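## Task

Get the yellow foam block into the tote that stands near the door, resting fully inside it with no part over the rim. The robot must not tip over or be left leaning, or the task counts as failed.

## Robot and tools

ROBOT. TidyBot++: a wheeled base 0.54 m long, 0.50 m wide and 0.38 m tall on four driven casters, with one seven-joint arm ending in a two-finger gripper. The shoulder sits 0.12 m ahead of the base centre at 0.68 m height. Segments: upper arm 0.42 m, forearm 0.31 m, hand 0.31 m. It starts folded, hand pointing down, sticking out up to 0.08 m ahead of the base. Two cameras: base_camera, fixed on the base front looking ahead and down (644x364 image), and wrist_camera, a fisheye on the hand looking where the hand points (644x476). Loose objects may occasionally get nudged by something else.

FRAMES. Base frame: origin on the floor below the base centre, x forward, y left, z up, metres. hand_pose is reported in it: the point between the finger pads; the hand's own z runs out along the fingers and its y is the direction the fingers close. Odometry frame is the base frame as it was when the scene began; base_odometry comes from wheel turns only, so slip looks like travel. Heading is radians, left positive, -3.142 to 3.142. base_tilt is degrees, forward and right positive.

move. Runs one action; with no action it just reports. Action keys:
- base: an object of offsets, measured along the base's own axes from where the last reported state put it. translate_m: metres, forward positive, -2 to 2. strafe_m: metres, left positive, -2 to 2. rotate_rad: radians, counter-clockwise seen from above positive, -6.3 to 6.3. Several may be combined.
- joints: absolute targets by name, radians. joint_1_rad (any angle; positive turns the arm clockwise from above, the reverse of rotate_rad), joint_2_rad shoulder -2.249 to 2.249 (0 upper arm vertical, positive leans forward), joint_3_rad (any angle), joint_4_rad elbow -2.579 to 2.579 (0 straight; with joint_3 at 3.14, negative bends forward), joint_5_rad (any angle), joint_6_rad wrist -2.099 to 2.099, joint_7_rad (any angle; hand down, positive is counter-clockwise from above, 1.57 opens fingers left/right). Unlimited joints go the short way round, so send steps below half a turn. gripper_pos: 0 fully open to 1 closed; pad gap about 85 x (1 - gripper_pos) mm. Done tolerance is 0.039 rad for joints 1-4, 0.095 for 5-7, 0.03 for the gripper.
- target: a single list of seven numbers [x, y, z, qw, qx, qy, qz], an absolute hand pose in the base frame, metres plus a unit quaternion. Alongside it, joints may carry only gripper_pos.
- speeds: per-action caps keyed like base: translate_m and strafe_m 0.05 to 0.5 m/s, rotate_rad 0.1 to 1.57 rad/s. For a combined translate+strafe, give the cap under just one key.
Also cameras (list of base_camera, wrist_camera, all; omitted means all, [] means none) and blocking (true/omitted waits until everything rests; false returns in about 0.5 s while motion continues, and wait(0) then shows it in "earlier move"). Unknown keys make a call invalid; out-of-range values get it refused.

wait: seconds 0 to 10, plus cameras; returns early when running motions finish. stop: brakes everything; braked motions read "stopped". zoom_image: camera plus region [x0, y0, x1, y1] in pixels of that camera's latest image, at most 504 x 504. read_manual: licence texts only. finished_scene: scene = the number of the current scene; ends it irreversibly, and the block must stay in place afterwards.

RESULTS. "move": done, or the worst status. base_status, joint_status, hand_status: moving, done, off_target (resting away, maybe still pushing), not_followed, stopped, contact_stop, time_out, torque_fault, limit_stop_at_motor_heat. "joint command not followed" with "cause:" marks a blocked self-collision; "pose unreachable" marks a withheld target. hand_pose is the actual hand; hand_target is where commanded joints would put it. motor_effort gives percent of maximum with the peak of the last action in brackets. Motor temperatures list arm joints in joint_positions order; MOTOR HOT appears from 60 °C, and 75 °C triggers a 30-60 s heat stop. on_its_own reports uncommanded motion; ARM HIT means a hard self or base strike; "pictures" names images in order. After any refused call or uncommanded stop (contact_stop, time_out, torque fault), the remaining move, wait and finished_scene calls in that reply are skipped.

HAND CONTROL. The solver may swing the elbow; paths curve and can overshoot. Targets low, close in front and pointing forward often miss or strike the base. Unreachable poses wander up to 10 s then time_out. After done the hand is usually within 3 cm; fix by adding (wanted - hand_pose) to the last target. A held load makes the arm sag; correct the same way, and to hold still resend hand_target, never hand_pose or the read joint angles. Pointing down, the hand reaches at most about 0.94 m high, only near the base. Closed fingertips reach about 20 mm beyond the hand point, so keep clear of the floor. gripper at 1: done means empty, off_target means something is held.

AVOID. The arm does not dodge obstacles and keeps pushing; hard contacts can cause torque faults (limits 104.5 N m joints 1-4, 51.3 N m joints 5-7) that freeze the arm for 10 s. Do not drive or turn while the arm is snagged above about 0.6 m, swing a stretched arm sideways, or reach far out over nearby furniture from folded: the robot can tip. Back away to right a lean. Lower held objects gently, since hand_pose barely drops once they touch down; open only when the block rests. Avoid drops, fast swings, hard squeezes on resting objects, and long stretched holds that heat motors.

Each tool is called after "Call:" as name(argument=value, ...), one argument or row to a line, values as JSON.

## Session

Call:
move(
)

Scene clock: 0.00 s.
Motor temperatures (°C): [30 29 25 26 32 35 39]
base_odometry: x=+0.000 y=+0.000 heading=+0.000
base_tilt: forward=+0.7 right=-0.2
base_status: not commanded
joint_positions: joint_1_rad=+0.002 joint_2_rad=-0.381 joint_3_rad=+3.178 joint_4_rad=-2.542 joint_5_rad=+0.022 joint_6_rad=-0.914 joint_7_rad=+1.563 gripper_pos=+0.000
joint_status: not commanded
motor_effort: joint_1_rad=+1 joint_2_rad=+0 joint_3_rad=+1 joint_4_rad=+14 joint_5_rad=+0 joint_6_rad=+1 joint_7_rad=+0
hand_pose: x=+0.2448 y=-0.0072 z=+0.5871 quat_wxyz=(+0.002, +0.999, -0.016, +0.033) (m; base frame)
hand_target: x=+0.2461 y=-0.0072 z=+0.5878 quat_wxyz=(+0.002, +0.999, -0.016, +0.035) (m; base frame)
hand_status: not commanded
pictures: base_camera, wrist_camera
camera_calibration:
wrist_camera: T_world_to_cam=[[-0.0460646, -0.998636, -0.0245771, 0.0251186], [-0.995949, 0.0478149, -0.0761568, 0.350975], [0.0772281, 0.0209694, -0.996793, 0.699553], [0, 0, 0, 1]] pos_world=[0.296685, -0.00636668, 0.724656]

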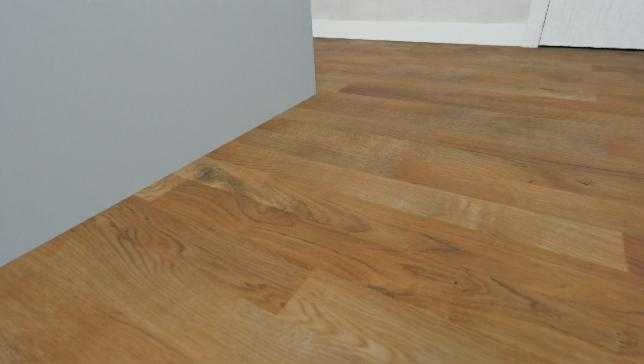

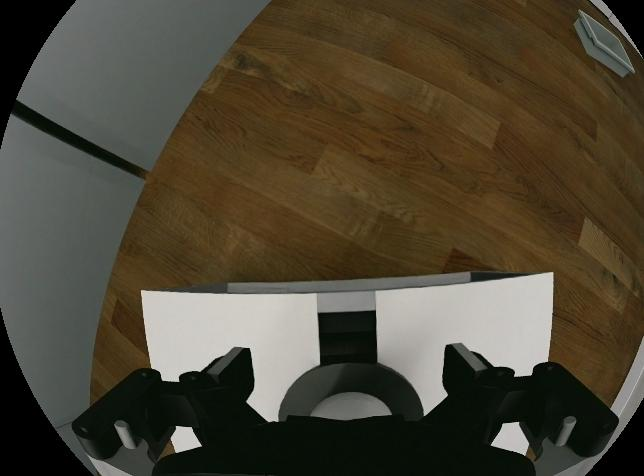

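Call:
move(
  base={"rotate_rad": -0.9},
  joints={"joint_6_rad": 0.25},
)

Scene clock: 7.63 s.
Motor temperatures (°C): [30 29 25 26 32 35 39]
move: done
base_odometry: x=+0.000 y=+0.000 heading=-0.899
base_tilt: forward=+0.7 right=-0.4
base_status: done
joint_positions: joint_1_rad=+0.002 joint_2_rad=-0.381 joint_3_rad=+3.179 joint_4_rad=-2.542 joint_5_rad=+0.022 joint_6_rad=+0.219 joint_7_rad=+1.563 gripper_pos=+0.000
joint_status: all done
motor_effort: joint_1_rad=+1(2) joint_2_rad=-5(6) joint_3_rad=+1(2) joint_4_rad=+19(19) joint_5_rad=+0(1) joint_6_rad=+9(9) joint_7_rad=+0(1)
hand_pose: x=+0.5140 y=-0.0128 z=+0.7845 quat_wxyz=(+0.006, +0.825, -0.012, +0.564) (m; base frame)
hand_target: x=+0.5183 y=-0.0128 z=+0.7953 quat_wxyz=(+0.006, +0.816, -0.012, +0.578) (m; base frame)
hand_status: not commanded
pictures: base_camera, wrist_camera
camera_calibration:
wrist_camera: T_world_to_cam=[[-0.00732585, -0.999576, -0.0281884, 0.0195683], [-0.353111, 0.028959, -0.935133, 0.977599], [0.935553, 0.00310297, -0.353173, -0.070722], [0, 0, 0, 1]] pos_world=[0.411509, -0.00853083, 0.88976]

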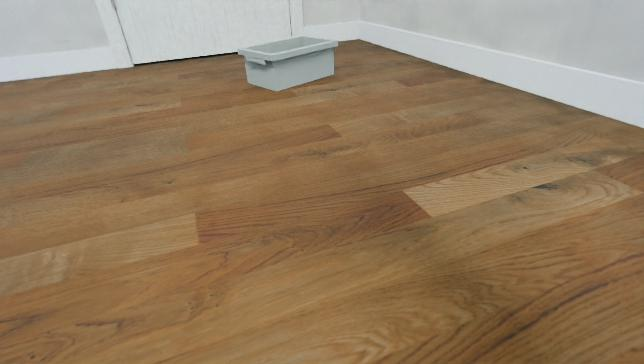

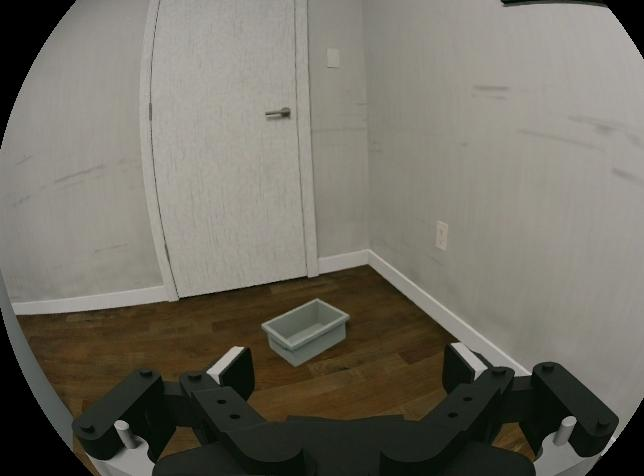

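Call:
move(
  base={"translate_m": 1.497, "strafe_m": 0.767, "rotate_rad": -2.79},
  blocking=false,
  cameras=[],
)

Call:
wait(
  seconds=1.9,
  cameras=["wrist_camera"],
)

Scene clock: 26.07 s.
Motor temperatures (°C): [30 29 25 26 32 35 39]
move: moving
base_odometry: x=+0.065 y=-0.029 heading=-1.102
base_tilt: forward=+0.7 right=-0.3
base_status: translate_m moving; strafe_m moving; rotate_rad moving
joint_positions: joint_1_rad=+0.002 joint_2_rad=-0.381 joint_3_rad=+3.179 joint_4_rad=-2.542 joint_5_rad=+0.022 joint_6_rad=+0.220 joint_7_rad=+1.563 gripper_pos=+0.000
joint_status: not commanded
motor_effort: joint_1_rad=+1(2) joint_2_rad=-4(5) joint_3_rad=+1(2) joint_4_rad=+19(20) joint_5_rad=-1(1) joint_6_rad=+8(9) joint_7_rad=-1(1)
hand_pose: x=+0.5141 y=-0.0128 z=+0.7848 quat_wxyz=(+0.006, +0.825, -0.012, +0.565) (m; base frame)
hand_target: x=+0.5183 y=-0.0128 z=+0.7953 quat_wxyz=(+0.006, +0.816, -0.012, +0.578) (m; base frame)
hand_status: not commanded
pictures: none
No camera images: "cameras" was empty.

Scene clock: 27.97 s.
Motor temperatures (°C): [30 29 25 26 32 35 39]
earlier move: moving
base_odometry: x=+0.707 y=-0.320 heading=-3.119
base_tilt: forward=+0.7 right=-0.3
base_status: translate_m moving; strafe_m moving; rotate_rad moving
joint_positions: joint_1_rad=+0.002 joint_2_rad=-0.381 joint_3_rad=+3.179 joint_4_rad=-2.542 joint_5_rad=+0.022 joint_6_rad=+0.220 joint_7_rad=+1.563 gripper_pos=+0.000
joint_status: not commanded
motor_effort: joint_1_rad=+0(2) joint_2_rad=-5(6) joint_3_rad=+1(2) joint_4_rad=+18(20) joint_5_rad=+0(2) joint_6_rad=+8(9) joint_7_rad=+0(1)
hand_pose: x=+0.5141 y=-0.0128 z=+0.7849 quat_wxyz=(+0.006, +0.825, -0.012, +0.565) (m; base frame)
hand_target: x=+0.5183 y=-0.0128 z=+0.7953 quat_wxyz=(+0.006, +0.816, -0.012, +0.578) (m; base frame)
hand_status: not commanded
wait: 1.90 s; no rest
pictures: wrist_camera
camera_calibration:
wrist_camera: T_world_to_cam=[[-0.00728895, -0.999576, -0.0281953, 0.019567], [-0.351928, 0.0289564, -0.935579, 0.977755], [0.935999, 0.00310332, -0.35199, -0.0717564], [0, 0, 0, 1]] pos_world=[0.411406, -0.00853082, 0.890061]

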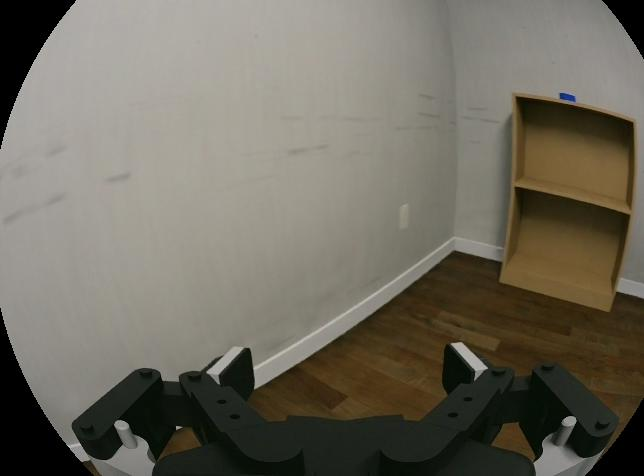

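Call:
move(
  joints={"joint_6_rad": -0.914},
  cameras=["base_camera"],
)

Scene clock: 36.73 s.
Motor temperatures (°C): [30 29 25 26 32 35 39]
earlier move: done
move: done
base_odometry: x=+1.532 y=-0.694 heading=+2.594
base_tilt: forward=+0.7 right=-0.3
base_status: done
joint_positions: joint_1_rad=+0.002 joint_2_rad=-0.380 joint_3_rad=+3.179 joint_4_rad=-2.544 joint_5_rad=+0.022 joint_6_rad=-0.875 joint_7_rad=+1.563 gripper_pos=+0.000
joint_status: all done
motor_effort: joint_1_rad=+1(1) joint_2_rad=+0(5) joint_3_rad=+1(2) joint_4_rad=+14(19) joint_5_rad=+0(1) joint_6_rad=+0(9) joint_7_rad=+0(1)
hand_pose: x=+0.2558 y=-0.0074 z=+0.5874 quat_wxyz=(+0.002, +0.999, -0.016, +0.051) (m; base frame)
hand_target: x=+0.2462 y=-0.0072 z=+0.5878 quat_wxyz=(+0.002, +0.999, -0.016, +0.035) (m; base frame)
hand_status: not commanded
pictures: base_camera

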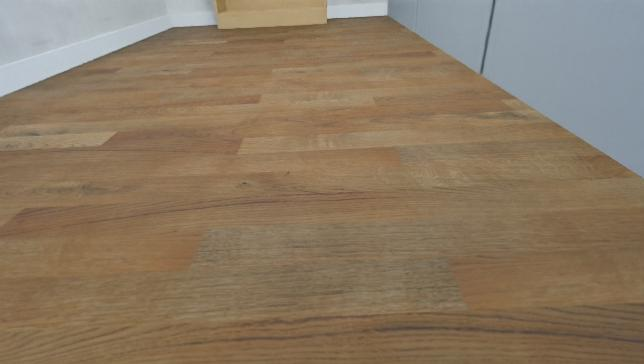

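Call:
move(
  base={"strafe_m": -1.8},
  cameras=["base_camera"],
)

Scene clock: 44.33 s.
Motor temperatures (°C): [30 29 25 26 31 35 39]
move: done
base_odometry: x=+2.470 y=+0.842 heading=+2.594
base_tilt: forward=+0.7 right=-0.2
base_status: done
joint_positions: joint_1_rad=+0.002 joint_2_rad=-0.380 joint_3_rad=+3.179 joint_4_rad=-2.544 joint_5_rad=+0.022 joint_6_rad=-0.875 joint_7_rad=+1.563 gripper_pos=+0.000
joint_status: not commanded
motor_effort: joint_1_rad=+0(1) joint_2_rad=+0(1) joint_3_rad=+1(3) joint_4_rad=+15(15) joint_5_rad=+0(1) joint_6_rad=+1(2) joint_7_rad=+0(1)
hand_pose: x=+0.2557 y=-0.0074 z=+0.5874 quat_wxyz=(+0.002, +0.999, -0.016, +0.051) (m; base frame)
hand_target: x=+0.2462 y=-0.0072 z=+0.5878 quat_wxyz=(+0.002, +0.999, -0.016, +0.035) (m; base frame)
hand_status: not commanded
pictures: base_camera

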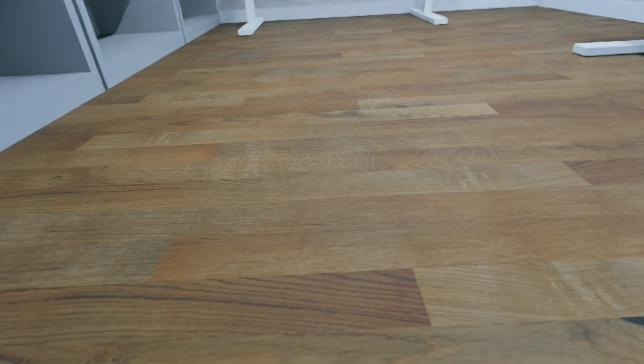

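Call:
move(
  base={"translate_m": 1.55, "rotate_rad": 1.1},
  joints={"joint_6_rad": 0.25},
)

Scene clock: 51.93 s.
Motor temperatures (°C): [30 29 25 26 31 35 39]
move: done
base_odometry: x=+1.147 y=+1.650 heading=-2.589
base_tilt: forward=+0.6 right=-0.3
base_status: done
joint_positions: joint_1_rad=+0.002 joint_2_rad=-0.380 joint_3_rad=+3.179 joint_4_rad=-2.546 joint_5_rad=+0.022 joint_6_rad=+0.221 joint_7_rad=+1.563 gripper_pos=+0.000
joint_status: all done
motor_effort: joint_1_rad=+1(1) joint_2_rad=-5(6) joint_3_rad=+2(3) joint_4_rad=+19(20) joint_5_rad=-1(2) joint_6_rad=+8(9) joint_7_rad=+0(1)
hand_pose: x=+0.5132 y=-0.0127 z=+0.7828 quat_wxyz=(+0.006, +0.826, -0.012, +0.563) (m; base frame)
hand_target: x=+0.5183 y=-0.0128 z=+0.7953 quat_wxyz=(+0.006, +0.816, -0.012, +0.578) (m; base frame)
hand_status: not commanded
pictures: base_camera, wrist_camera
camera_calibration:
wrist_camera: T_world_to_cam=[[-0.00734421, -0.999573, -0.0282944, 0.0197232], [-0.355685, 0.029056, -0.934154, 0.97617], [0.934577, 0.00320326, -0.355746, -0.0680091], [0, 0, 0, 1]] pos_world=[0.410913, -0.008431, 0.888258]

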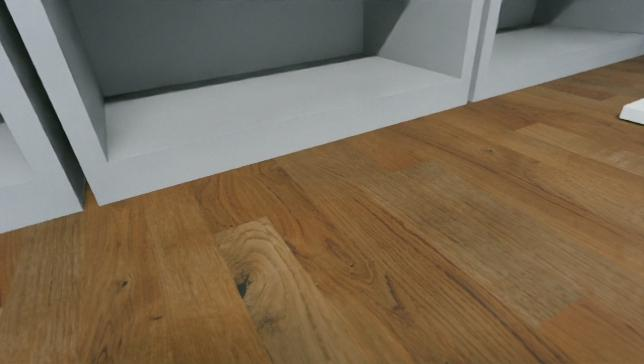

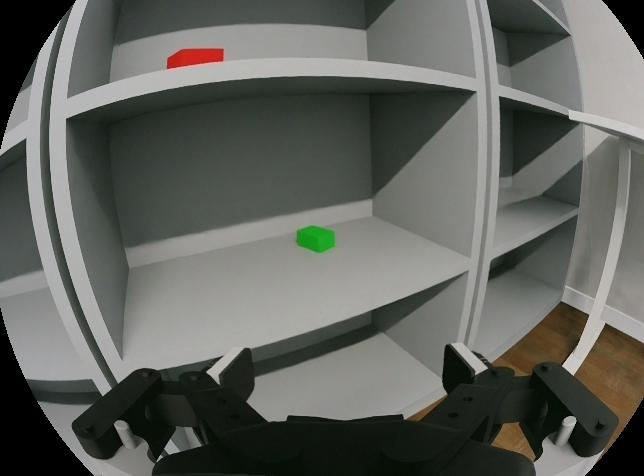

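Call:
move(
  base={"rotate_rad": 5.2},
  blocking=false,
  cameras=[],
)

Call:
wait(
  seconds=0.8,
  cameras=["wrist_camera"],
)

Call:
wait(
  seconds=0.9,
  cameras=["wrist_camera"],
)

Call:
wait(
  seconds=0.9,
  cameras=["wrist_camera"],
)

Call:
wait(
  seconds=1.3,
  cameras=["wrist_camera"],
)

Scene clock: 56.73 s.
Motor temperatures (°C): [30 29 25 26 31 35 39]
move: moving
base_odometry: x=+1.147 y=+1.650 heading=-2.386
base_tilt: forward=+0.8 right=-0.3
base_status: rotate_rad moving
joint_positions: joint_1_rad=+0.002 joint_2_rad=-0.380 joint_3_rad=+3.179 joint_4_rad=-2.546 joint_5_rad=+0.022 joint_6_rad=+0.221 joint_7_rad=+1.563 gripper_pos=+0.000
joint_status: not commanded
motor_effort: joint_1_rad=+0(0) joint_2_rad=-5(5) joint_3_rad=+0(1) joint_4_rad=+19(19) joint_5_rad=+0(1) joint_6_rad=+8(9) joint_7_rad=+0(1)
hand_pose: x=+0.5132 y=-0.0127 z=+0.7828 quat_wxyz=(+0.006, +0.826, -0.012, +0.563) (m; base frame)
hand_target: x=+0.5183 y=-0.0128 z=+0.7953 quat_wxyz=(+0.006, +0.816, -0.012, +0.578) (m; base frame)
hand_status: not commanded
pictures: none
No camera images: "cameras" was empty.

Scene clock: 57.53 s.
Motor temperatures (°C): [30 29 25 26 31 35 39]
earlier move: moving
base_odometry: x=+1.147 y=+1.650 heading=-1.317
base_tilt: forward=+0.7 right=-0.2
base_status: rotate_rad moving
joint_positions: joint_1_rad=+0.002 joint_2_rad=-0.380 joint_3_rad=+3.179 joint_4_rad=-2.546 joint_5_rad=+0.022 joint_6_rad=+0.221 joint_7_rad=+1.563 gripper_pos=+0.000
joint_status: not commanded
motor_effort: joint_1_rad=+1(1) joint_2_rad=-5(6) joint_3_rad=+2(2) joint_4_rad=+18(19) joint_5_rad=+0(1) joint_6_rad=+8(9) joint_7_rad=+0(1)
hand_pose: x=+0.5132 y=-0.0127 z=+0.7828 quat_wxyz=(+0.006, +0.826, -0.012, +0.563) (m; base frame)
hand_target: x=+0.5183 y=-0.0128 z=+0.7953 quat_wxyz=(+0.006, +0.816, -0.012, +0.578) (m; base frame)
hand_status: not commanded
wait: 0.80 s; no rest
pictures: wrist_camera
camera_calibration:
wrist_camera: T_world_to_cam=[[-0.00733786, -0.999573, -0.0282949, 0.0197238], [-0.35551, 0.0290548, -0.934221, 0.976251], [0.934644, 0.00320393, -0.355571, -0.0681562], [0, 0, 0, 1]] pos_world=[0.410913, -0.008431, 0.888358]

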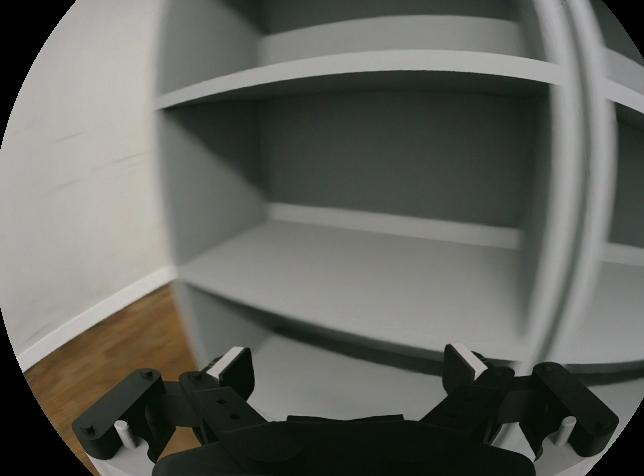

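Scene clock: 58.43 s.
Motor temperatures (°C): [30 29 25 26 31 35 39]
earlier move: moving
base_odometry: x=+1.147 y=+1.650 heading=+0.096
base_tilt: forward=+0.7 right=-0.3
base_status: rotate_rad moving
joint_positions: joint_1_rad=+0.002 joint_2_rad=-0.380 joint_3_rad=+3.179 joint_4_rad=-2.546 joint_5_rad=+0.022 joint_6_rad=+0.221 joint_7_rad=+1.563 gripper_pos=+0.000
joint_status: not commanded
motor_effort: joint_1_rad=+1(1) joint_2_rad=-5(6) joint_3_rad=+1(2) joint_4_rad=+18(19) joint_5_rad=+0(1) joint_6_rad=+8(9) joint_7_rad=+0(1)
hand_pose: x=+0.5132 y=-0.0127 z=+0.7828 quat_wxyz=(+0.006, +0.826, -0.012, +0.563) (m; base frame)
hand_target: x=+0.5183 y=-0.0128 z=+0.7953 quat_wxyz=(+0.006, +0.816, -0.012, +0.578) (m; base frame)
hand_status: not commanded
wait: 0.90 s; no rest
pictures: wrist_camera
camera_calibration:
wrist_camera: T_world_to_cam=[[-0.0073352, -0.999573, -0.0282966, 0.0197242], [-0.355422, 0.0290557, -0.934254, 0.976245], [0.934677, 0.00320427, -0.355483, -0.0682476], [0, 0, 0, 1]] pos_world=[0.410913, -0.008431, 0.888358]

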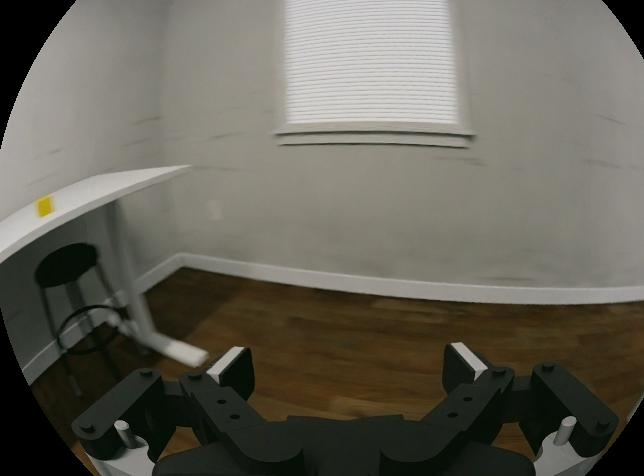

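Scene clock: 59.33 s.
Motor temperatures (°C): [30 29 25 26 31 35 39]
earlier move: moving
base_odometry: x=+1.147 y=+1.650 heading=+1.509
base_tilt: forward=+0.7 right=-0.2
base_status: rotate_rad moving
joint_positions: joint_1_rad=+0.002 joint_2_rad=-0.380 joint_3_rad=+3.179 joint_4_rad=-2.546 joint_5_rad=+0.022 joint_6_rad=+0.221 joint_7_rad=+1.563 gripper_pos=+0.000
joint_status: not commanded
motor_effort: joint_1_rad=+1(1) joint_2_rad=-5(6) joint_3_rad=+1(2) joint_4_rad=+18(19) joint_5_rad=+0(1) joint_6_rad=+8(9) joint_7_rad=+0(1)
hand_pose: x=+0.5132 y=-0.0127 z=+0.7828 quat_wxyz=(+0.006, +0.826, -0.012, +0.563) (m; base frame)
hand_target: x=+0.5183 y=-0.0128 z=+0.7953 quat_wxyz=(+0.006, +0.816, -0.012, +0.578) (m; base frame)
hand_status: not commanded
wait: 0.90 s; no rest
pictures: wrist_camera
camera_calibration:
wrist_camera: T_world_to_cam=[[-0.0073352, -0.999573, -0.0282966, 0.0197242], [-0.355422, 0.0290557, -0.934254, 0.976245], [0.934677, 0.00320427, -0.355483, -0.0682476], [0, 0, 0, 1]] pos_world=[0.410913, -0.008431, 0.888358]

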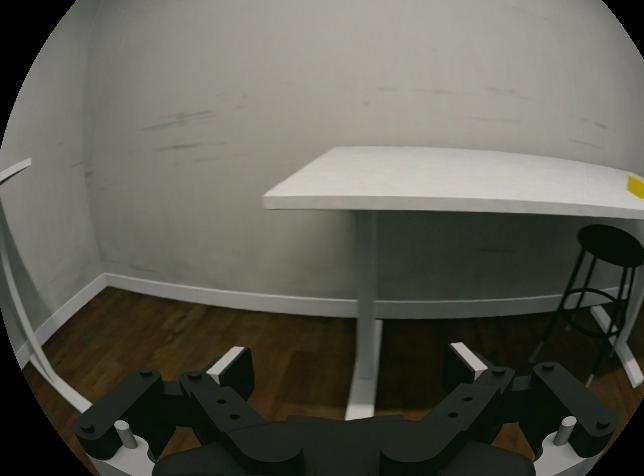

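Scene clock: 60.63 s.
Motor temperatures (°C): [30 29 25 26 31 35 39]
earlier move: moving
base_odometry: x=+1.147 y=+1.650 heading=+2.610
base_tilt: forward=+0.6 right=-0.3
base_status: rotate_rad moving
joint_positions: joint_1_rad=+0.002 joint_2_rad=-0.380 joint_3_rad=+3.179 joint_4_rad=-2.546 joint_5_rad=+0.022 joint_6_rad=+0.221 joint_7_rad=+1.563 gripper_pos=+0.000
joint_status: not commanded
motor_effort: joint_1_rad=+1(2) joint_2_rad=-5(6) joint_3_rad=+1(2) joint_4_rad=+19(19) joint_5_rad=+0(1) joint_6_rad=+8(9) joint_7_rad=-1(1)
hand_pose: x=+0.5132 y=-0.0127 z=+0.7829 quat_wxyz=(+0.006, +0.826, -0.012, +0.563) (m; base frame)
hand_target: x=+0.5183 y=-0.0128 z=+0.7953 quat_wxyz=(+0.006, +0.816, -0.012, +0.578) (m; base frame)
hand_status: not commanded
wait: 1.30 s; no rest
pictures: wrist_camera
camera_calibration:
wrist_camera: T_world_to_cam=[[-0.00733531, -0.999573, -0.0282971, 0.0197248], [-0.355389, 0.0290564, -0.934267, 0.976242], [0.93469, 0.00320337, -0.355451, -0.0682815], [0, 0, 0, 1]] pos_world=[0.410913, -0.008431, 0.888358]

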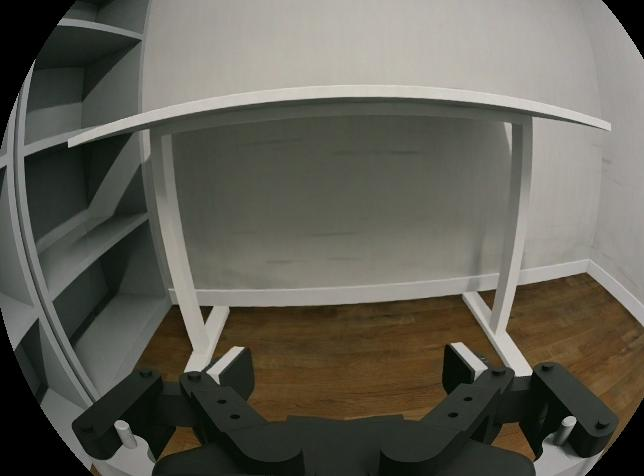

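Call:
move(
  base={"translate_m": -0.31, "rotate_rad": -1.585},
)

Scene clock: 81.97 s.
Motor temperatures (°C): [30 29 25 26 31 35 39]
earlier move: done
move: done
base_odometry: x=+1.414 y=+1.493 heading=+1.026
base_tilt: forward=+0.6 right=-0.3
base_status: done
joint_positions: joint_1_rad=+0.002 joint_2_rad=-0.378 joint_3_rad=+3.179 joint_4_rad=-2.546 joint_5_rad=+0.022 joint_6_rad=+0.223 joint_7_rad=+1.563 gripper_pos=+0.000
joint_status: not commanded
motor_effort: joint_1_rad=+1(2) joint_2_rad=-5(8) joint_3_rad=+1(3) joint_4_rad=+19(19) joint_5_rad=-1(1) joint_6_rad=+8(9) joint_7_rad=+0(1)
hand_pose: x=+0.5137 y=-0.0127 z=+0.7826 quat_wxyz=(+0.006, +0.826, -0.012, +0.563) (m; base frame)
hand_target: x=+0.5183 y=-0.0128 z=+0.7953 quat_wxyz=(+0.006, +0.816, -0.012, +0.578) (m; base frame)
hand_status: not commanded
pictures: base_camera, wrist_camera
camera_calibration:
wrist_camera: T_world_to_cam=[[-0.00733786, -0.999573, -0.0282949, 0.0197211], [-0.35551, 0.0290548, -0.934221, 0.976206], [0.934644, 0.00320393, -0.355571, -0.0686012], [0, 0, 0, 1]] pos_world=[0.411313, -0.008431, 0.888158]

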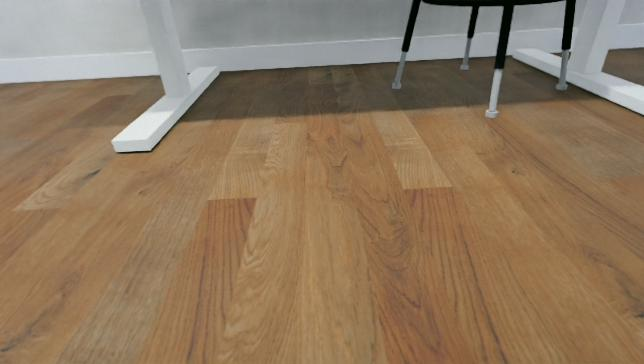

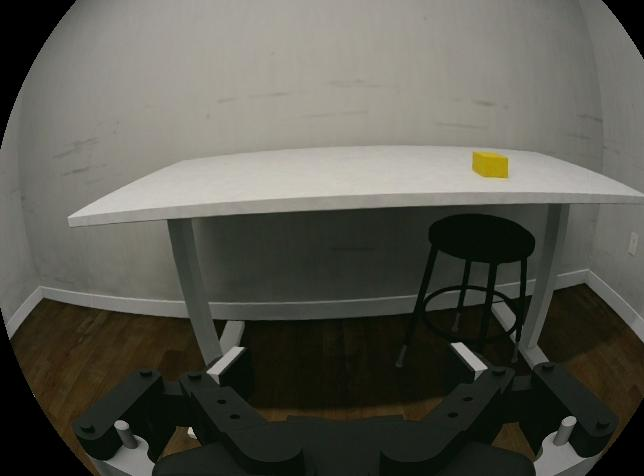

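Call:
zoom_image(
  camera="wrist_camera",
  region=[400, 120, 560, 240],
)

Scaled by 3.150.

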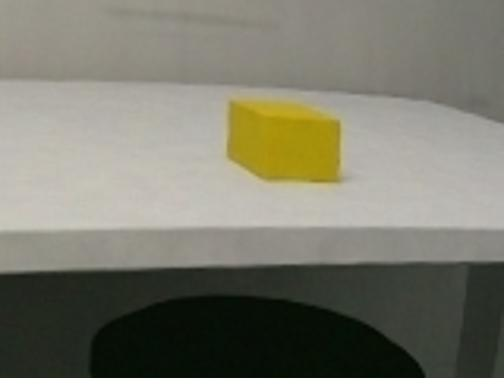

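Call:
move(
  base={"translate_m": 0.36, "strafe_m": -0.362},
  joints={"joint_2_rad": 0.6, "joint_4_rad": -0.475, "joint_6_rad": -2.05},
)

Scene clock: 112.67 s.
Motor temperatures (°C): [30 29 25 26 31 35 39]
move: done
base_odometry: x=+1.911 y=+1.613 heading=+1.026
base_tilt: forward=+0.7 right=-0.2
base_status: done
joint_positions: joint_1_rad=+0.002 joint_2_rad=+0.601 joint_3_rad=+3.179 joint_4_rad=-0.504 joint_5_rad=+0.022 joint_6_rad=-2.008 joint_7_rad=+1.563 gripper_pos=+0.000
joint_status: all done
motor_effort: joint_1_rad=+1(2) joint_2_rad=-36(36) joint_3_rad=+1(3) joint_4_rad=+15(22) joint_5_rad=-1(1) joint_6_rad=+1(10) joint_7_rad=+0(1)
hand_pose: x=+0.6466 y=-0.0180 z=+0.8588 quat_wxyz=(+0.020, +0.999, -0.025, +0.014) (m; base frame)
hand_target: x=+0.6382 y=-0.0173 z=+0.8674 quat_wxyz=(+0.020, +0.999, -0.025, +0.008) (m; base frame)
hand_status: not commanded
pictures: base_camera, wrist_camera
camera_calibration:
wrist_camera: T_world_to_cam=[[-0.0652553, -0.997792, 0.0123393, 0.020078], [-0.997118, 0.0647219, -0.0395716, 0.742053], [0.0386857, -0.014886, -0.999141, 0.96594], [0, 0, 0, 1]] pos_world=[0.703857, -0.0136144, 0.994227]

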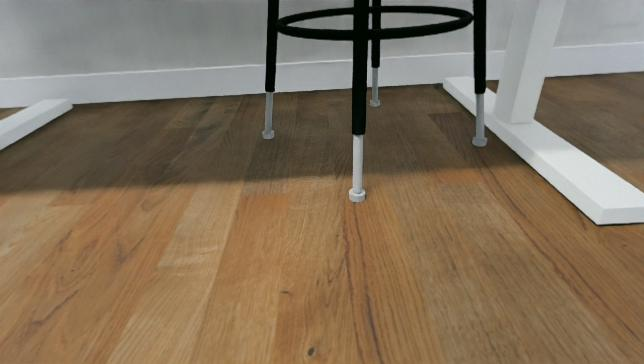

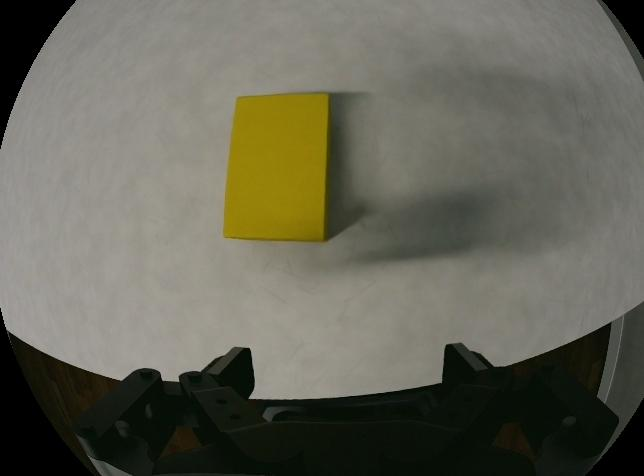

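Call:
move(
  base={"translate_m": 0.108, "strafe_m": 0.0365},
  cameras=["wrist_camera"],
)

Scene clock: 125.77 s.
Motor temperatures (°C): [30 30 25 26 31 35 39]
move: done
base_odometry: x=+1.936 y=+1.725 heading=+1.025
base_tilt: forward=+0.7 right=-0.3
base_status: done
joint_positions: joint_1_rad=+0.002 joint_2_rad=+0.618 joint_3_rad=+3.179 joint_4_rad=-0.501 joint_5_rad=+0.022 joint_6_rad=-2.015 joint_7_rad=+1.563 gripper_pos=+0.000
joint_status: not commanded
motor_effort: joint_1_rad=+1(2) joint_2_rad=-36(39) joint_3_rad=+0(2) joint_4_rad=+15(15) joint_5_rad=+0(1) joint_6_rad=+1(1) joint_7_rad=-1(1)
hand_pose: x=+0.6479 y=-0.0179 z=+0.8508 quat_wxyz=(+0.020, +0.999, -0.024, +0.004) (m; base frame)
hand_target: x=+0.6382 y=-0.0173 z=+0.8674 quat_wxyz=(+0.020, +0.999, -0.025, +0.008) (m; base frame)
hand_status: not commanded
pictures: wrist_camera
camera_calibration:
wrist_camera: T_world_to_cam=[[-0.0650822, -0.997789, 0.0134664, 0.0194195], [-0.997712, 0.0648182, -0.0191943, 0.726007], [0.018279, -0.0146848, -0.999725, 0.971575], [0, 0, 0, 1]] pos_world=[0.707851, -0.0134145, 0.984981]

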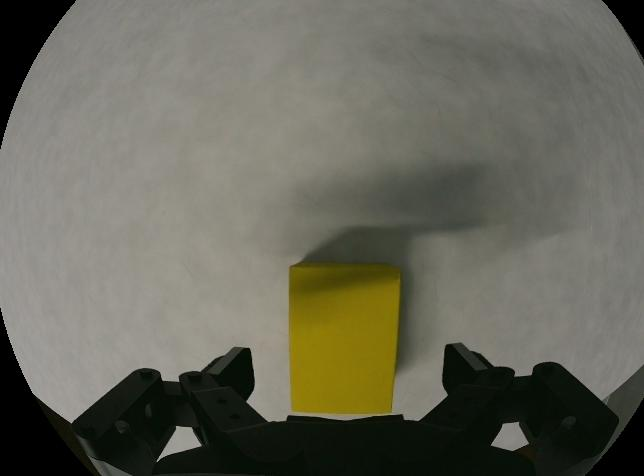

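Call:
move(
  joints={"joint_2_rad": 0.529, "joint_4_rad": -0.9, "joint_6_rad": -1.678},
  cameras=["wrist_camera"],
)

Scene clock: 134.33 s.
Motor temperatures (°C): [30 30 25 26 31 35 39]
move: done
base_odometry: x=+1.936 y=+1.725 heading=+1.025
base_tilt: forward=+0.7 right=-0.3
base_status: not commanded
joint_positions: joint_1_rad=+0.002 joint_2_rad=+0.560 joint_3_rad=+3.179 joint_4_rad=-0.884 joint_5_rad=+0.022 joint_6_rad=-1.721 joint_7_rad=+1.563 gripper_pos=+0.000
joint_status: all done
motor_effort: joint_1_rad=+1(1) joint_2_rad=-35(38) joint_3_rad=+0(2) joint_4_rad=+16(17) joint_5_rad=+0(1) joint_6_rad=+0(1) joint_7_rad=+0(1)
hand_pose: x=+0.6470 y=-0.0210 z=+0.7669 quat_wxyz=(+0.020, +0.999, -0.022, -0.012) (m; base frame)
hand_target: x=+0.6532 y=-0.0214 z=+0.7785 quat_wxyz=(+0.020, +0.999, -0.022, +0.017) (m; base frame)
hand_status: not commanded
pictures: wrist_camera
camera_calibration:
wrist_camera: T_world_to_cam=[[-0.0604367, -0.998068, 0.0143773, 0.013678], [-0.998089, 0.0606114, 0.0120463, 0.699927], [-0.0128944, -0.0136218, -0.999824, 0.907904], [0, 0, 0, 1]] pos_world=[0.711123, -0.0164047, 0.899116]

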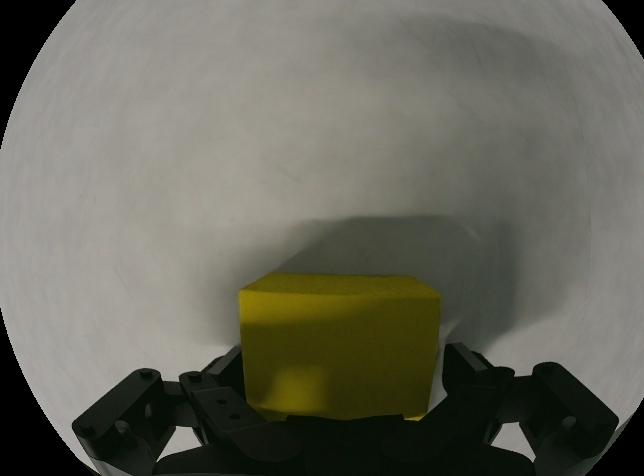

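Call:
move(
  joints={"gripper_pos": 0.37},
  cameras=["wrist_camera"],
)

Scene clock: 136.83 s.
Motor temperatures (°C): [30 30 25 26 31 35 39]
move: done
base_odometry: x=+1.936 y=+1.725 heading=+1.025
base_tilt: forward=+0.8 right=-0.2
base_status: not commanded
joint_positions: joint_1_rad=+0.002 joint_2_rad=+0.544 joint_3_rad=+3.179 joint_4_rad=-0.884 joint_5_rad=+0.022 joint_6_rad=-1.716 joint_7_rad=+1.563 gripper_pos=+0.359
joint_status: all done
motor_effort: joint_1_rad=+1(2) joint_2_rad=-32(34) joint_3_rad=+1(2) joint_4_rad=+15(15) joint_5_rad=+0(1) joint_6_rad=+0(0) joint_7_rad=+0(1)
hand_pose: x=+0.6471 y=-0.0211 z=+0.7750 quat_wxyz=(+0.020, +1.000, -0.022, -0.002) (m; base frame)
hand_target: x=+0.6532 y=-0.0214 z=+0.7785 quat_wxyz=(+0.020, +0.999, -0.022, +0.017) (m; base frame)
hand_status: not commanded
pictures: wrist_camera
camera_calibration:
wrist_camera: T_world_to_cam=[[-0.0605183, -0.998078, 0.0133509, 0.0142702], [-0.99814, 0.060412, -0.00822864, 0.715584], [0.00740627, -0.0138241, -0.999877, 0.902974], [0, 0, 0, 1]] pos_world=[0.708429, -0.0165043, 0.90856]

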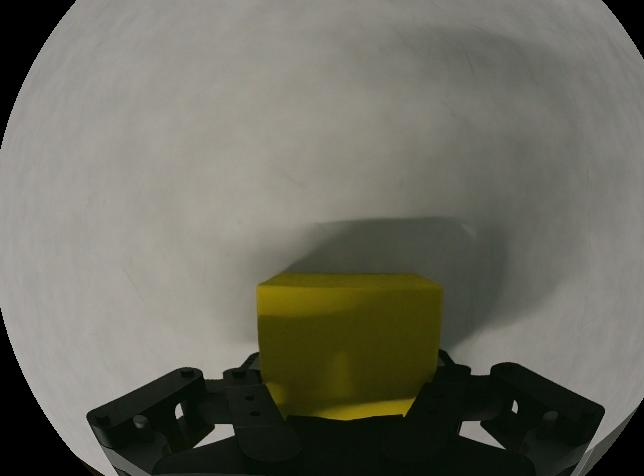

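Call:
move(
  joints={"joint_2_rad": 0.455, "joint_4_rad": -0.88, "joint_6_rad": -1.71, "gripper_pos": 0.4},
  cameras=["wrist_camera"],
)

Scene clock: 144.07 s.
Motor temperatures (°C): [30 30 25 26 31 35 39]
move: done
base_odometry: x=+1.936 y=+1.725 heading=+1.025
base_tilt: forward=+0.7 right=-0.3
base_status: not commanded
joint_positions: joint_1_rad=+0.002 joint_2_rad=+0.482 joint_3_rad=+3.179 joint_4_rad=-0.885 joint_5_rad=+0.022 joint_6_rad=-1.716 joint_7_rad=+1.563 gripper_pos=+0.379
joint_status: all done
motor_effort: joint_1_rad=+1(1) joint_2_rad=-34(39) joint_3_rad=+1(2) joint_4_rad=+16(18) joint_5_rad=+0(1) joint_6_rad=+1(2) joint_7_rad=+0(1)
hand_pose: x=+0.6403 y=-0.0210 z=+0.8076 quat_wxyz=(+0.020, +0.999, -0.023, +0.029) (m; base frame)
hand_target: x=+0.6395 y=-0.0210 z=+0.8234 quat_wxyz=(+0.019, +0.998, -0.023, +0.048) (m; base frame)
hand_status: not commanded
pictures: wrist_camera
camera_calibration:
wrist_camera: T_world_to_cam=[[-0.0612334, -0.998077, 0.0096763, 0.0169429], [-0.995713, 0.0604093, -0.0700453, 0.757529], [0.069326, -0.0139239, -0.997497, 0.893939], [0, 0, 0, 1]] pos_world=[0.693346, -0.0164044, 0.944599]

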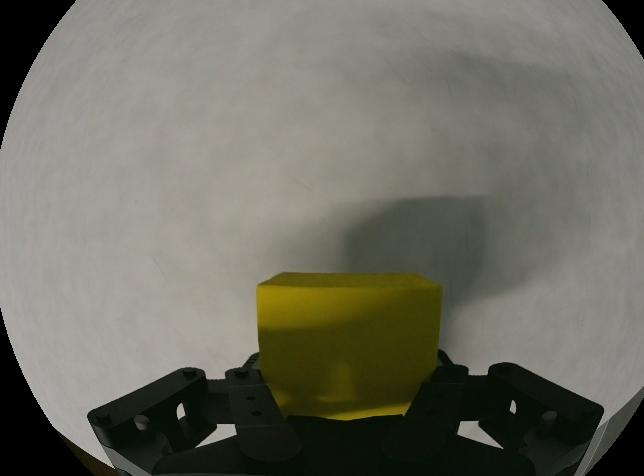

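Call:
move(
  base={"translate_m": -0.42},
  cameras=[],
)

Call:
move(
  base={"translate_m": -0.078, "strafe_m": -0.8575, "rotate_rad": 3.14},
  joints={"joint_2_rad": 0.46, "joint_4_rad": -2.016, "joint_6_rad": -0.665},
)

Scene clock: 148.60 s.
Motor temperatures (°C): [30 30 25 26 31 35 39]
move: done
base_odometry: x=+1.718 y=+1.365 heading=+1.025
base_tilt: forward=+0.6 right=-0.2
base_status: done
joint_positions: joint_1_rad=+0.002 joint_2_rad=+0.470 joint_3_rad=+3.179 joint_4_rad=-0.885 joint_5_rad=+0.022 joint_6_rad=-1.716 joint_7_rad=+1.563 gripper_pos=+0.379
joint_status: not commanded
motor_effort: joint_1_rad=+0(2) joint_2_rad=-34(38) joint_3_rad=+1(2) joint_4_rad=+17(18) joint_5_rad=+0(2) joint_6_rad=+1(2) joint_7_rad=-1(1)
hand_pose: x=+0.6388 y=-0.0212 z=+0.8138 quat_wxyz=(+0.019, +0.999, -0.023, +0.035) (m; base frame)
hand_target: x=+0.6395 y=-0.0210 z=+0.8234 quat_wxyz=(+0.019, +0.998, -0.023, +0.048) (m; base frame)
hand_status: not commanded
pictures: none
No camera images: "cameras" was empty.

Scene clock: 152.80 s.
Motor temperatures (°C): [30 30 25 26 31 35 39]
move: done
base_odometry: x=+2.410 y=+0.854 heading=-2.119
base_tilt: forward=+0.7 right=-0.2
base_status: done
joint_positions: joint_1_rad=-0.004 joint_2_rad=+0.474 joint_3_rad=+3.177 joint_4_rad=-2.001 joint_5_rad=+0.022 joint_6_rad=-0.700 joint_7_rad=+1.563 gripper_pos=+0.379
joint_status: all done
motor_effort: joint_1_rad=+1(4) joint_2_rad=-27(35) joint_3_rad=+0(3) joint_4_rad=+10(17) joint_5_rad=-1(1) joint_6_rad=+0(3) joint_7_rad=+0(1)
hand_pose: x=+0.4952 y=-0.0165 z=+0.4981 quat_wxyz=(+0.015, +1.000, -0.010, -0.017) (m; base frame)
hand_target: x=+0.5001 y=-0.0190 z=+0.5003 quat_wxyz=(+0.015, +1.000, -0.013, +0.000) (m; base frame)
hand_status: not commanded
pictures: base_camera, wrist_camera
camera_calibration:
wrist_camera: T_world_to_cam=[[-0.0361403, -0.999341, 0.00325613, 0.00626688], [-0.999088, 0.0362049, 0.0226366, 0.546185], [-0.0227396, -0.00243507, -0.999738, 0.642294], [0, 0, 0, 1]] pos_world=[0.560519, -0.0119478, 0.629742]

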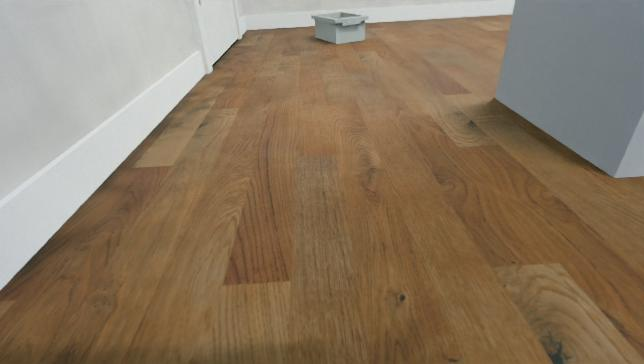

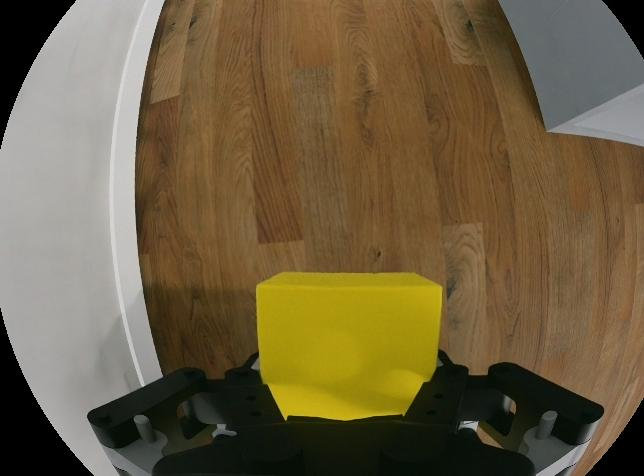

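Call:
move(
  base={"translate_m": 1.35},
)

Scene clock: 162.10 s.
Motor temperatures (°C): [30 31 25 26 31 35 39]
move: done
base_odometry: x=+1.707 y=-0.299 heading=-2.118
base_tilt: forward=+0.7 right=-0.3
base_status: done
joint_positions: joint_1_rad=-0.004 joint_2_rad=+0.473 joint_3_rad=+3.177 joint_4_rad=-2.008 joint_5_rad=+0.022 joint_6_rad=-0.697 joint_7_rad=+1.563 gripper_pos=+0.379
joint_status: not commanded
motor_effort: joint_1_rad=+1(1) joint_2_rad=-27(29) joint_3_rad=+1(2) joint_4_rad=+11(12) joint_5_rad=+0(1) joint_6_rad=+0(1) joint_7_rad=-1(1)
hand_pose: x=+0.4923 y=-0.0165 z=+0.4969 quat_wxyz=(+0.015, +1.000, -0.010, -0.018) (m; base frame)
hand_target: x=+0.5001 y=-0.0190 z=+0.5003 quat_wxyz=(+0.015, +1.000, -0.013, +0.000) (m; base frame)
hand_status: not commanded
pictures: base_camera, wrist_camera
camera_calibration:
wrist_camera: T_world_to_cam=[[-0.0362331, -0.999338, 0.00319169, 0.00637319], [-0.998994, 0.0363047, 0.0263419, 0.541335], [-0.0264403, -0.00223403, -0.999648, 0.642841], [0, 0, 0, 1]] pos_world=[0.558018, -0.0118479, 0.628335]

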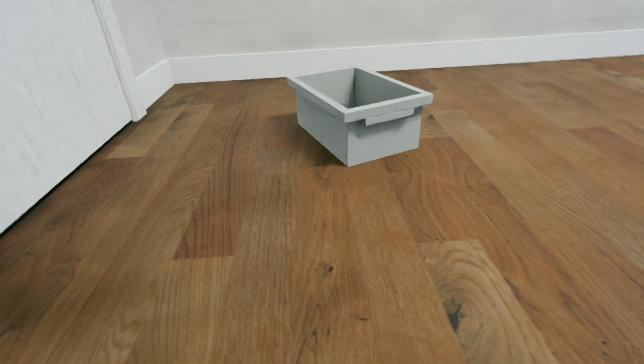

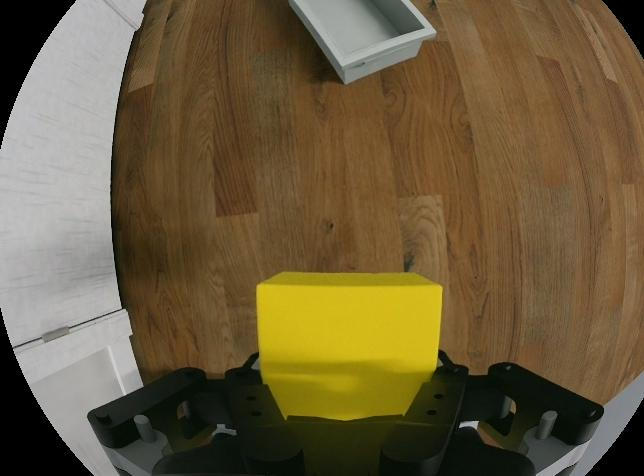

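Call:
zoom_image(
  camera="base_camera",
  region=[270, 50, 450, 180],
)

Scaled by 2.800.

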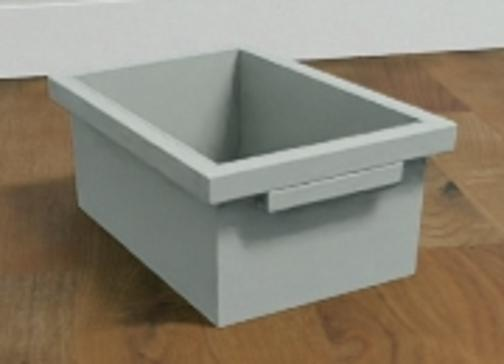

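Call:
move(
  base={"translate_m": 0.409, "strafe_m": -0.0335},
  joints={"joint_2_rad": 1.10, "joint_4_rad": -1.653, "joint_6_rad": -0.315, "joint_7_rad": 0.39},
)

Scene clock: 175.17 s.
Motor temperatures (°C): [30 31 25 26 31 35 39]
move: done
base_odometry: x=+1.465 y=-0.631 heading=-2.118
base_tilt: forward=+0.8 right=-0.2
base_status: done
joint_positions: joint_1_rad=-0.004 joint_2_rad=+1.112 joint_3_rad=+3.177 joint_4_rad=-1.672 joint_5_rad=+0.022 joint_6_rad=-0.354 joint_7_rad=+0.481 gripper_pos=+0.379
joint_status: all done
motor_effort: joint_1_rad=+1(1) joint_2_rad=-40(41) joint_3_rad=+1(2) joint_4_rad=+6(12) joint_5_rad=+0(1) joint_6_rad=+0(2) joint_7_rad=+0(1)
hand_pose: x=+0.6076 y=-0.0203 z=+0.2625 quat_wxyz=(+0.016, +0.857, -0.515, +0.012) (m; base frame)
hand_target: x=+0.6360 y=-0.0237 z=+0.2713 quat_wxyz=(-0.003, +0.831, -0.555, +0.042) (m; base frame)
hand_status: not commanded
pictures: base_camera, wrist_camera
camera_calibration:
wrist_camera: T_world_to_cam=[[-0.889764, -0.456255, -0.0123061, 0.541061], [-0.455286, 0.889128, -0.0465418, 0.369046], [0.0321766, -0.0358084, -0.998841, 0.375045], [0, 0, 0, 1]] pos_world=[0.63737, -0.0678379, 0.398445]

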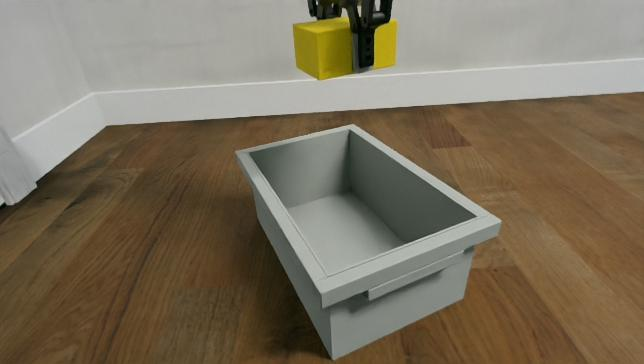

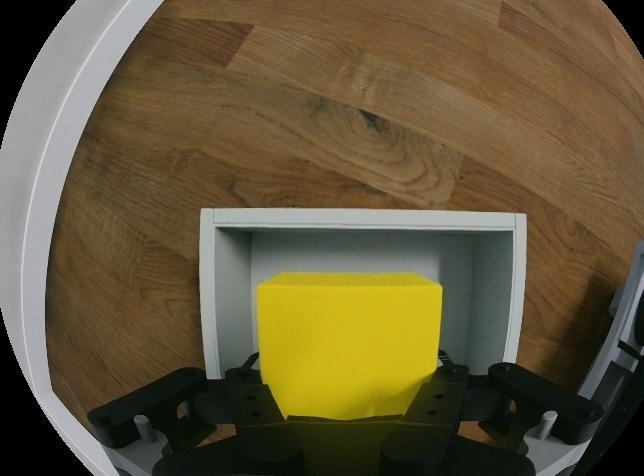

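Call:
move(
  base={"translate_m": -0.018, "strafe_m": 0.007},
  joints={"joint_2_rad": 1.47, "joint_4_rad": -1.423, "joint_6_rad": -0.185},
)

Scene clock: 188.23 s.
Motor temperatures (°C): [30 31 25 26 31 35 39]
move: done
base_odometry: x=+1.480 y=-0.619 heading=-2.118
base_tilt: forward=+0.8 right=-0.3
base_status: done
joint_positions: joint_1_rad=-0.003 joint_2_rad=+1.490 joint_3_rad=+3.177 joint_4_rad=-1.446 joint_5_rad=+0.022 joint_6_rad=-0.224 joint_7_rad=+0.479 gripper_pos=+0.379
joint_status: all done
motor_effort: joint_1_rad=+1(2) joint_2_rad=-40(44) joint_3_rad=+1(2) joint_4_rad=+3(8) joint_5_rad=+0(1) joint_6_rad=+0(2) joint_7_rad=+0(1)
hand_pose: x=+0.5969 y=-0.0210 z=+0.0967 quat_wxyz=(+0.022, +0.860, -0.510, +0.002) (m; base frame)
hand_target: x=+0.6347 y=-0.0236 z=+0.1088 quat_wxyz=(+0.000, +0.835, -0.549, +0.038) (m; base frame)
hand_status: not commanded
pictures: base_camera, wrist_camera
camera_calibration:
wrist_camera: T_world_to_cam=[[-0.885313, -0.464927, 0.00796798, 0.524386], [-0.464885, 0.8846, -0.0369353, 0.361755], [0.0101237, -0.0364035, -0.999286, 0.222916], [0, 0, 0, 1]] pos_world=[0.630163, -0.0680924, 0.23194]

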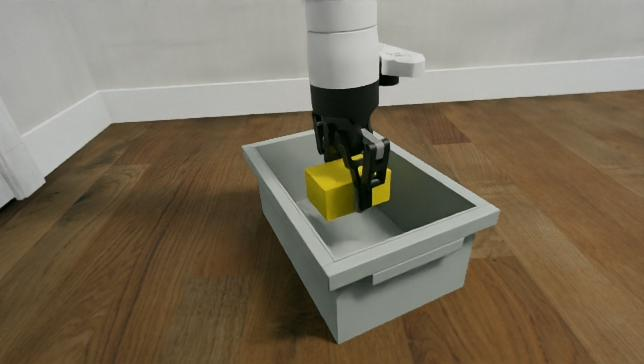

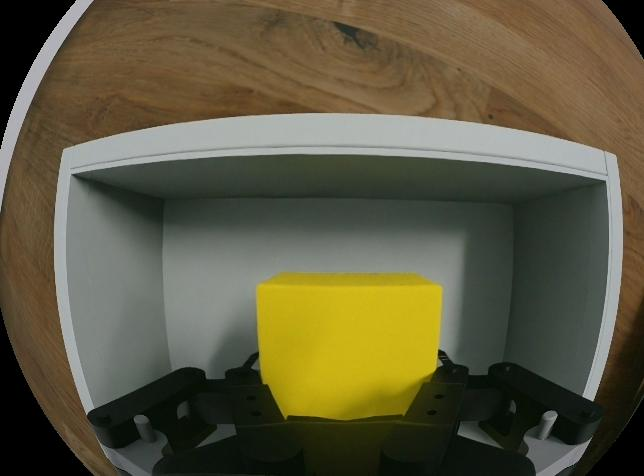

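Call:
move(
  joints={"joint_2_rad": 1.638, "joint_4_rad": -1.258, "joint_6_rad": -0.182},
  cameras=[],
)

Call:
move(
  joints={"joint_2_rad": 1.668, "joint_4_rad": -1.227, "joint_6_rad": -0.185},
  cameras=["wrist_camera"],
)

Scene clock: 191.27 s.
Motor temperatures (°C): [30 31 25 26 31 35 39]
move: done
base_odometry: x=+1.480 y=-0.619 heading=-2.118
base_tilt: forward=+0.7 right=-0.2
base_status: not commanded
joint_positions: joint_1_rad=-0.003 joint_2_rad=+1.659 joint_3_rad=+3.177 joint_4_rad=-1.279 joint_5_rad=+0.022 joint_6_rad=-0.217 joint_7_rad=+0.479 gripper_pos=+0.379
joint_status: all done
motor_effort: joint_1_rad=+1(1) joint_2_rad=-41(44) joint_3_rad=+0(2) joint_4_rad=+4(5) joint_5_rad=-1(1) joint_6_rad=+0(1) joint_7_rad=+0(1)
hand_pose: x=+0.5982 y=-0.0206 z=+0.0258 quat_wxyz=(+0.020, +0.861, -0.508, +0.005) (m; base frame)
hand_target: x=+0.6350 y=-0.0231 z=+0.0379 quat_wxyz=(+0.000, +0.837, -0.547, +0.038) (m; base frame)
hand_status: not commanded
pictures: none
No camera images: "cameras" was empty.

Scene clock: 191.93 s.
Motor temperatures (°C): [30 31 25 26 31 35 39]
move: done
base_odometry: x=+1.480 y=-0.619 heading=-2.118
base_tilt: forward=+0.7 right=-0.2
base_status: not commanded
joint_positions: joint_1_rad=-0.003 joint_2_rad=+1.677 joint_3_rad=+3.177 joint_4_rad=-1.244 joint_5_rad=+0.022 joint_6_rad=-0.217 joint_7_rad=+0.479 gripper_pos=+0.379
joint_status: all done
motor_effort: joint_1_rad=+0(1) joint_2_rad=-41(42) joint_3_rad=+1(1) joint_4_rad=+4(4) joint_5_rad=+0(1) joint_6_rad=+0(1) joint_7_rad=-1(1)
hand_pose: x=+0.6071 y=-0.0204 z=+0.0191 quat_wxyz=(+0.016, +0.862, -0.507, +0.012) (m; base frame)
hand_target: x=+0.6336 y=-0.0229 z=+0.0254 quat_wxyz=(+0.000, +0.837, -0.546, +0.037) (m; base frame)
hand_status: not commanded
pictures: wrist_camera
camera_calibration:
wrist_camera: T_world_to_cam=[[-0.881799, -0.47149, -0.0112692, 0.532417], [-0.470538, 0.881137, -0.0468146, 0.36661], [0.0320023, -0.0359785, -0.99884, 0.131931], [0, 0, 0, 1]] pos_world=[0.637766, -0.0672577, 0.154941]

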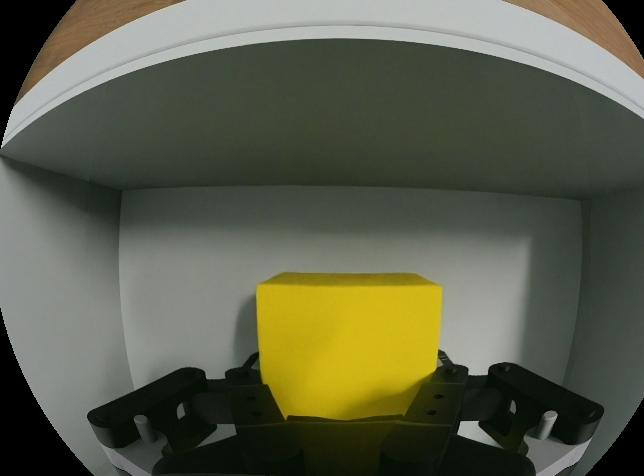

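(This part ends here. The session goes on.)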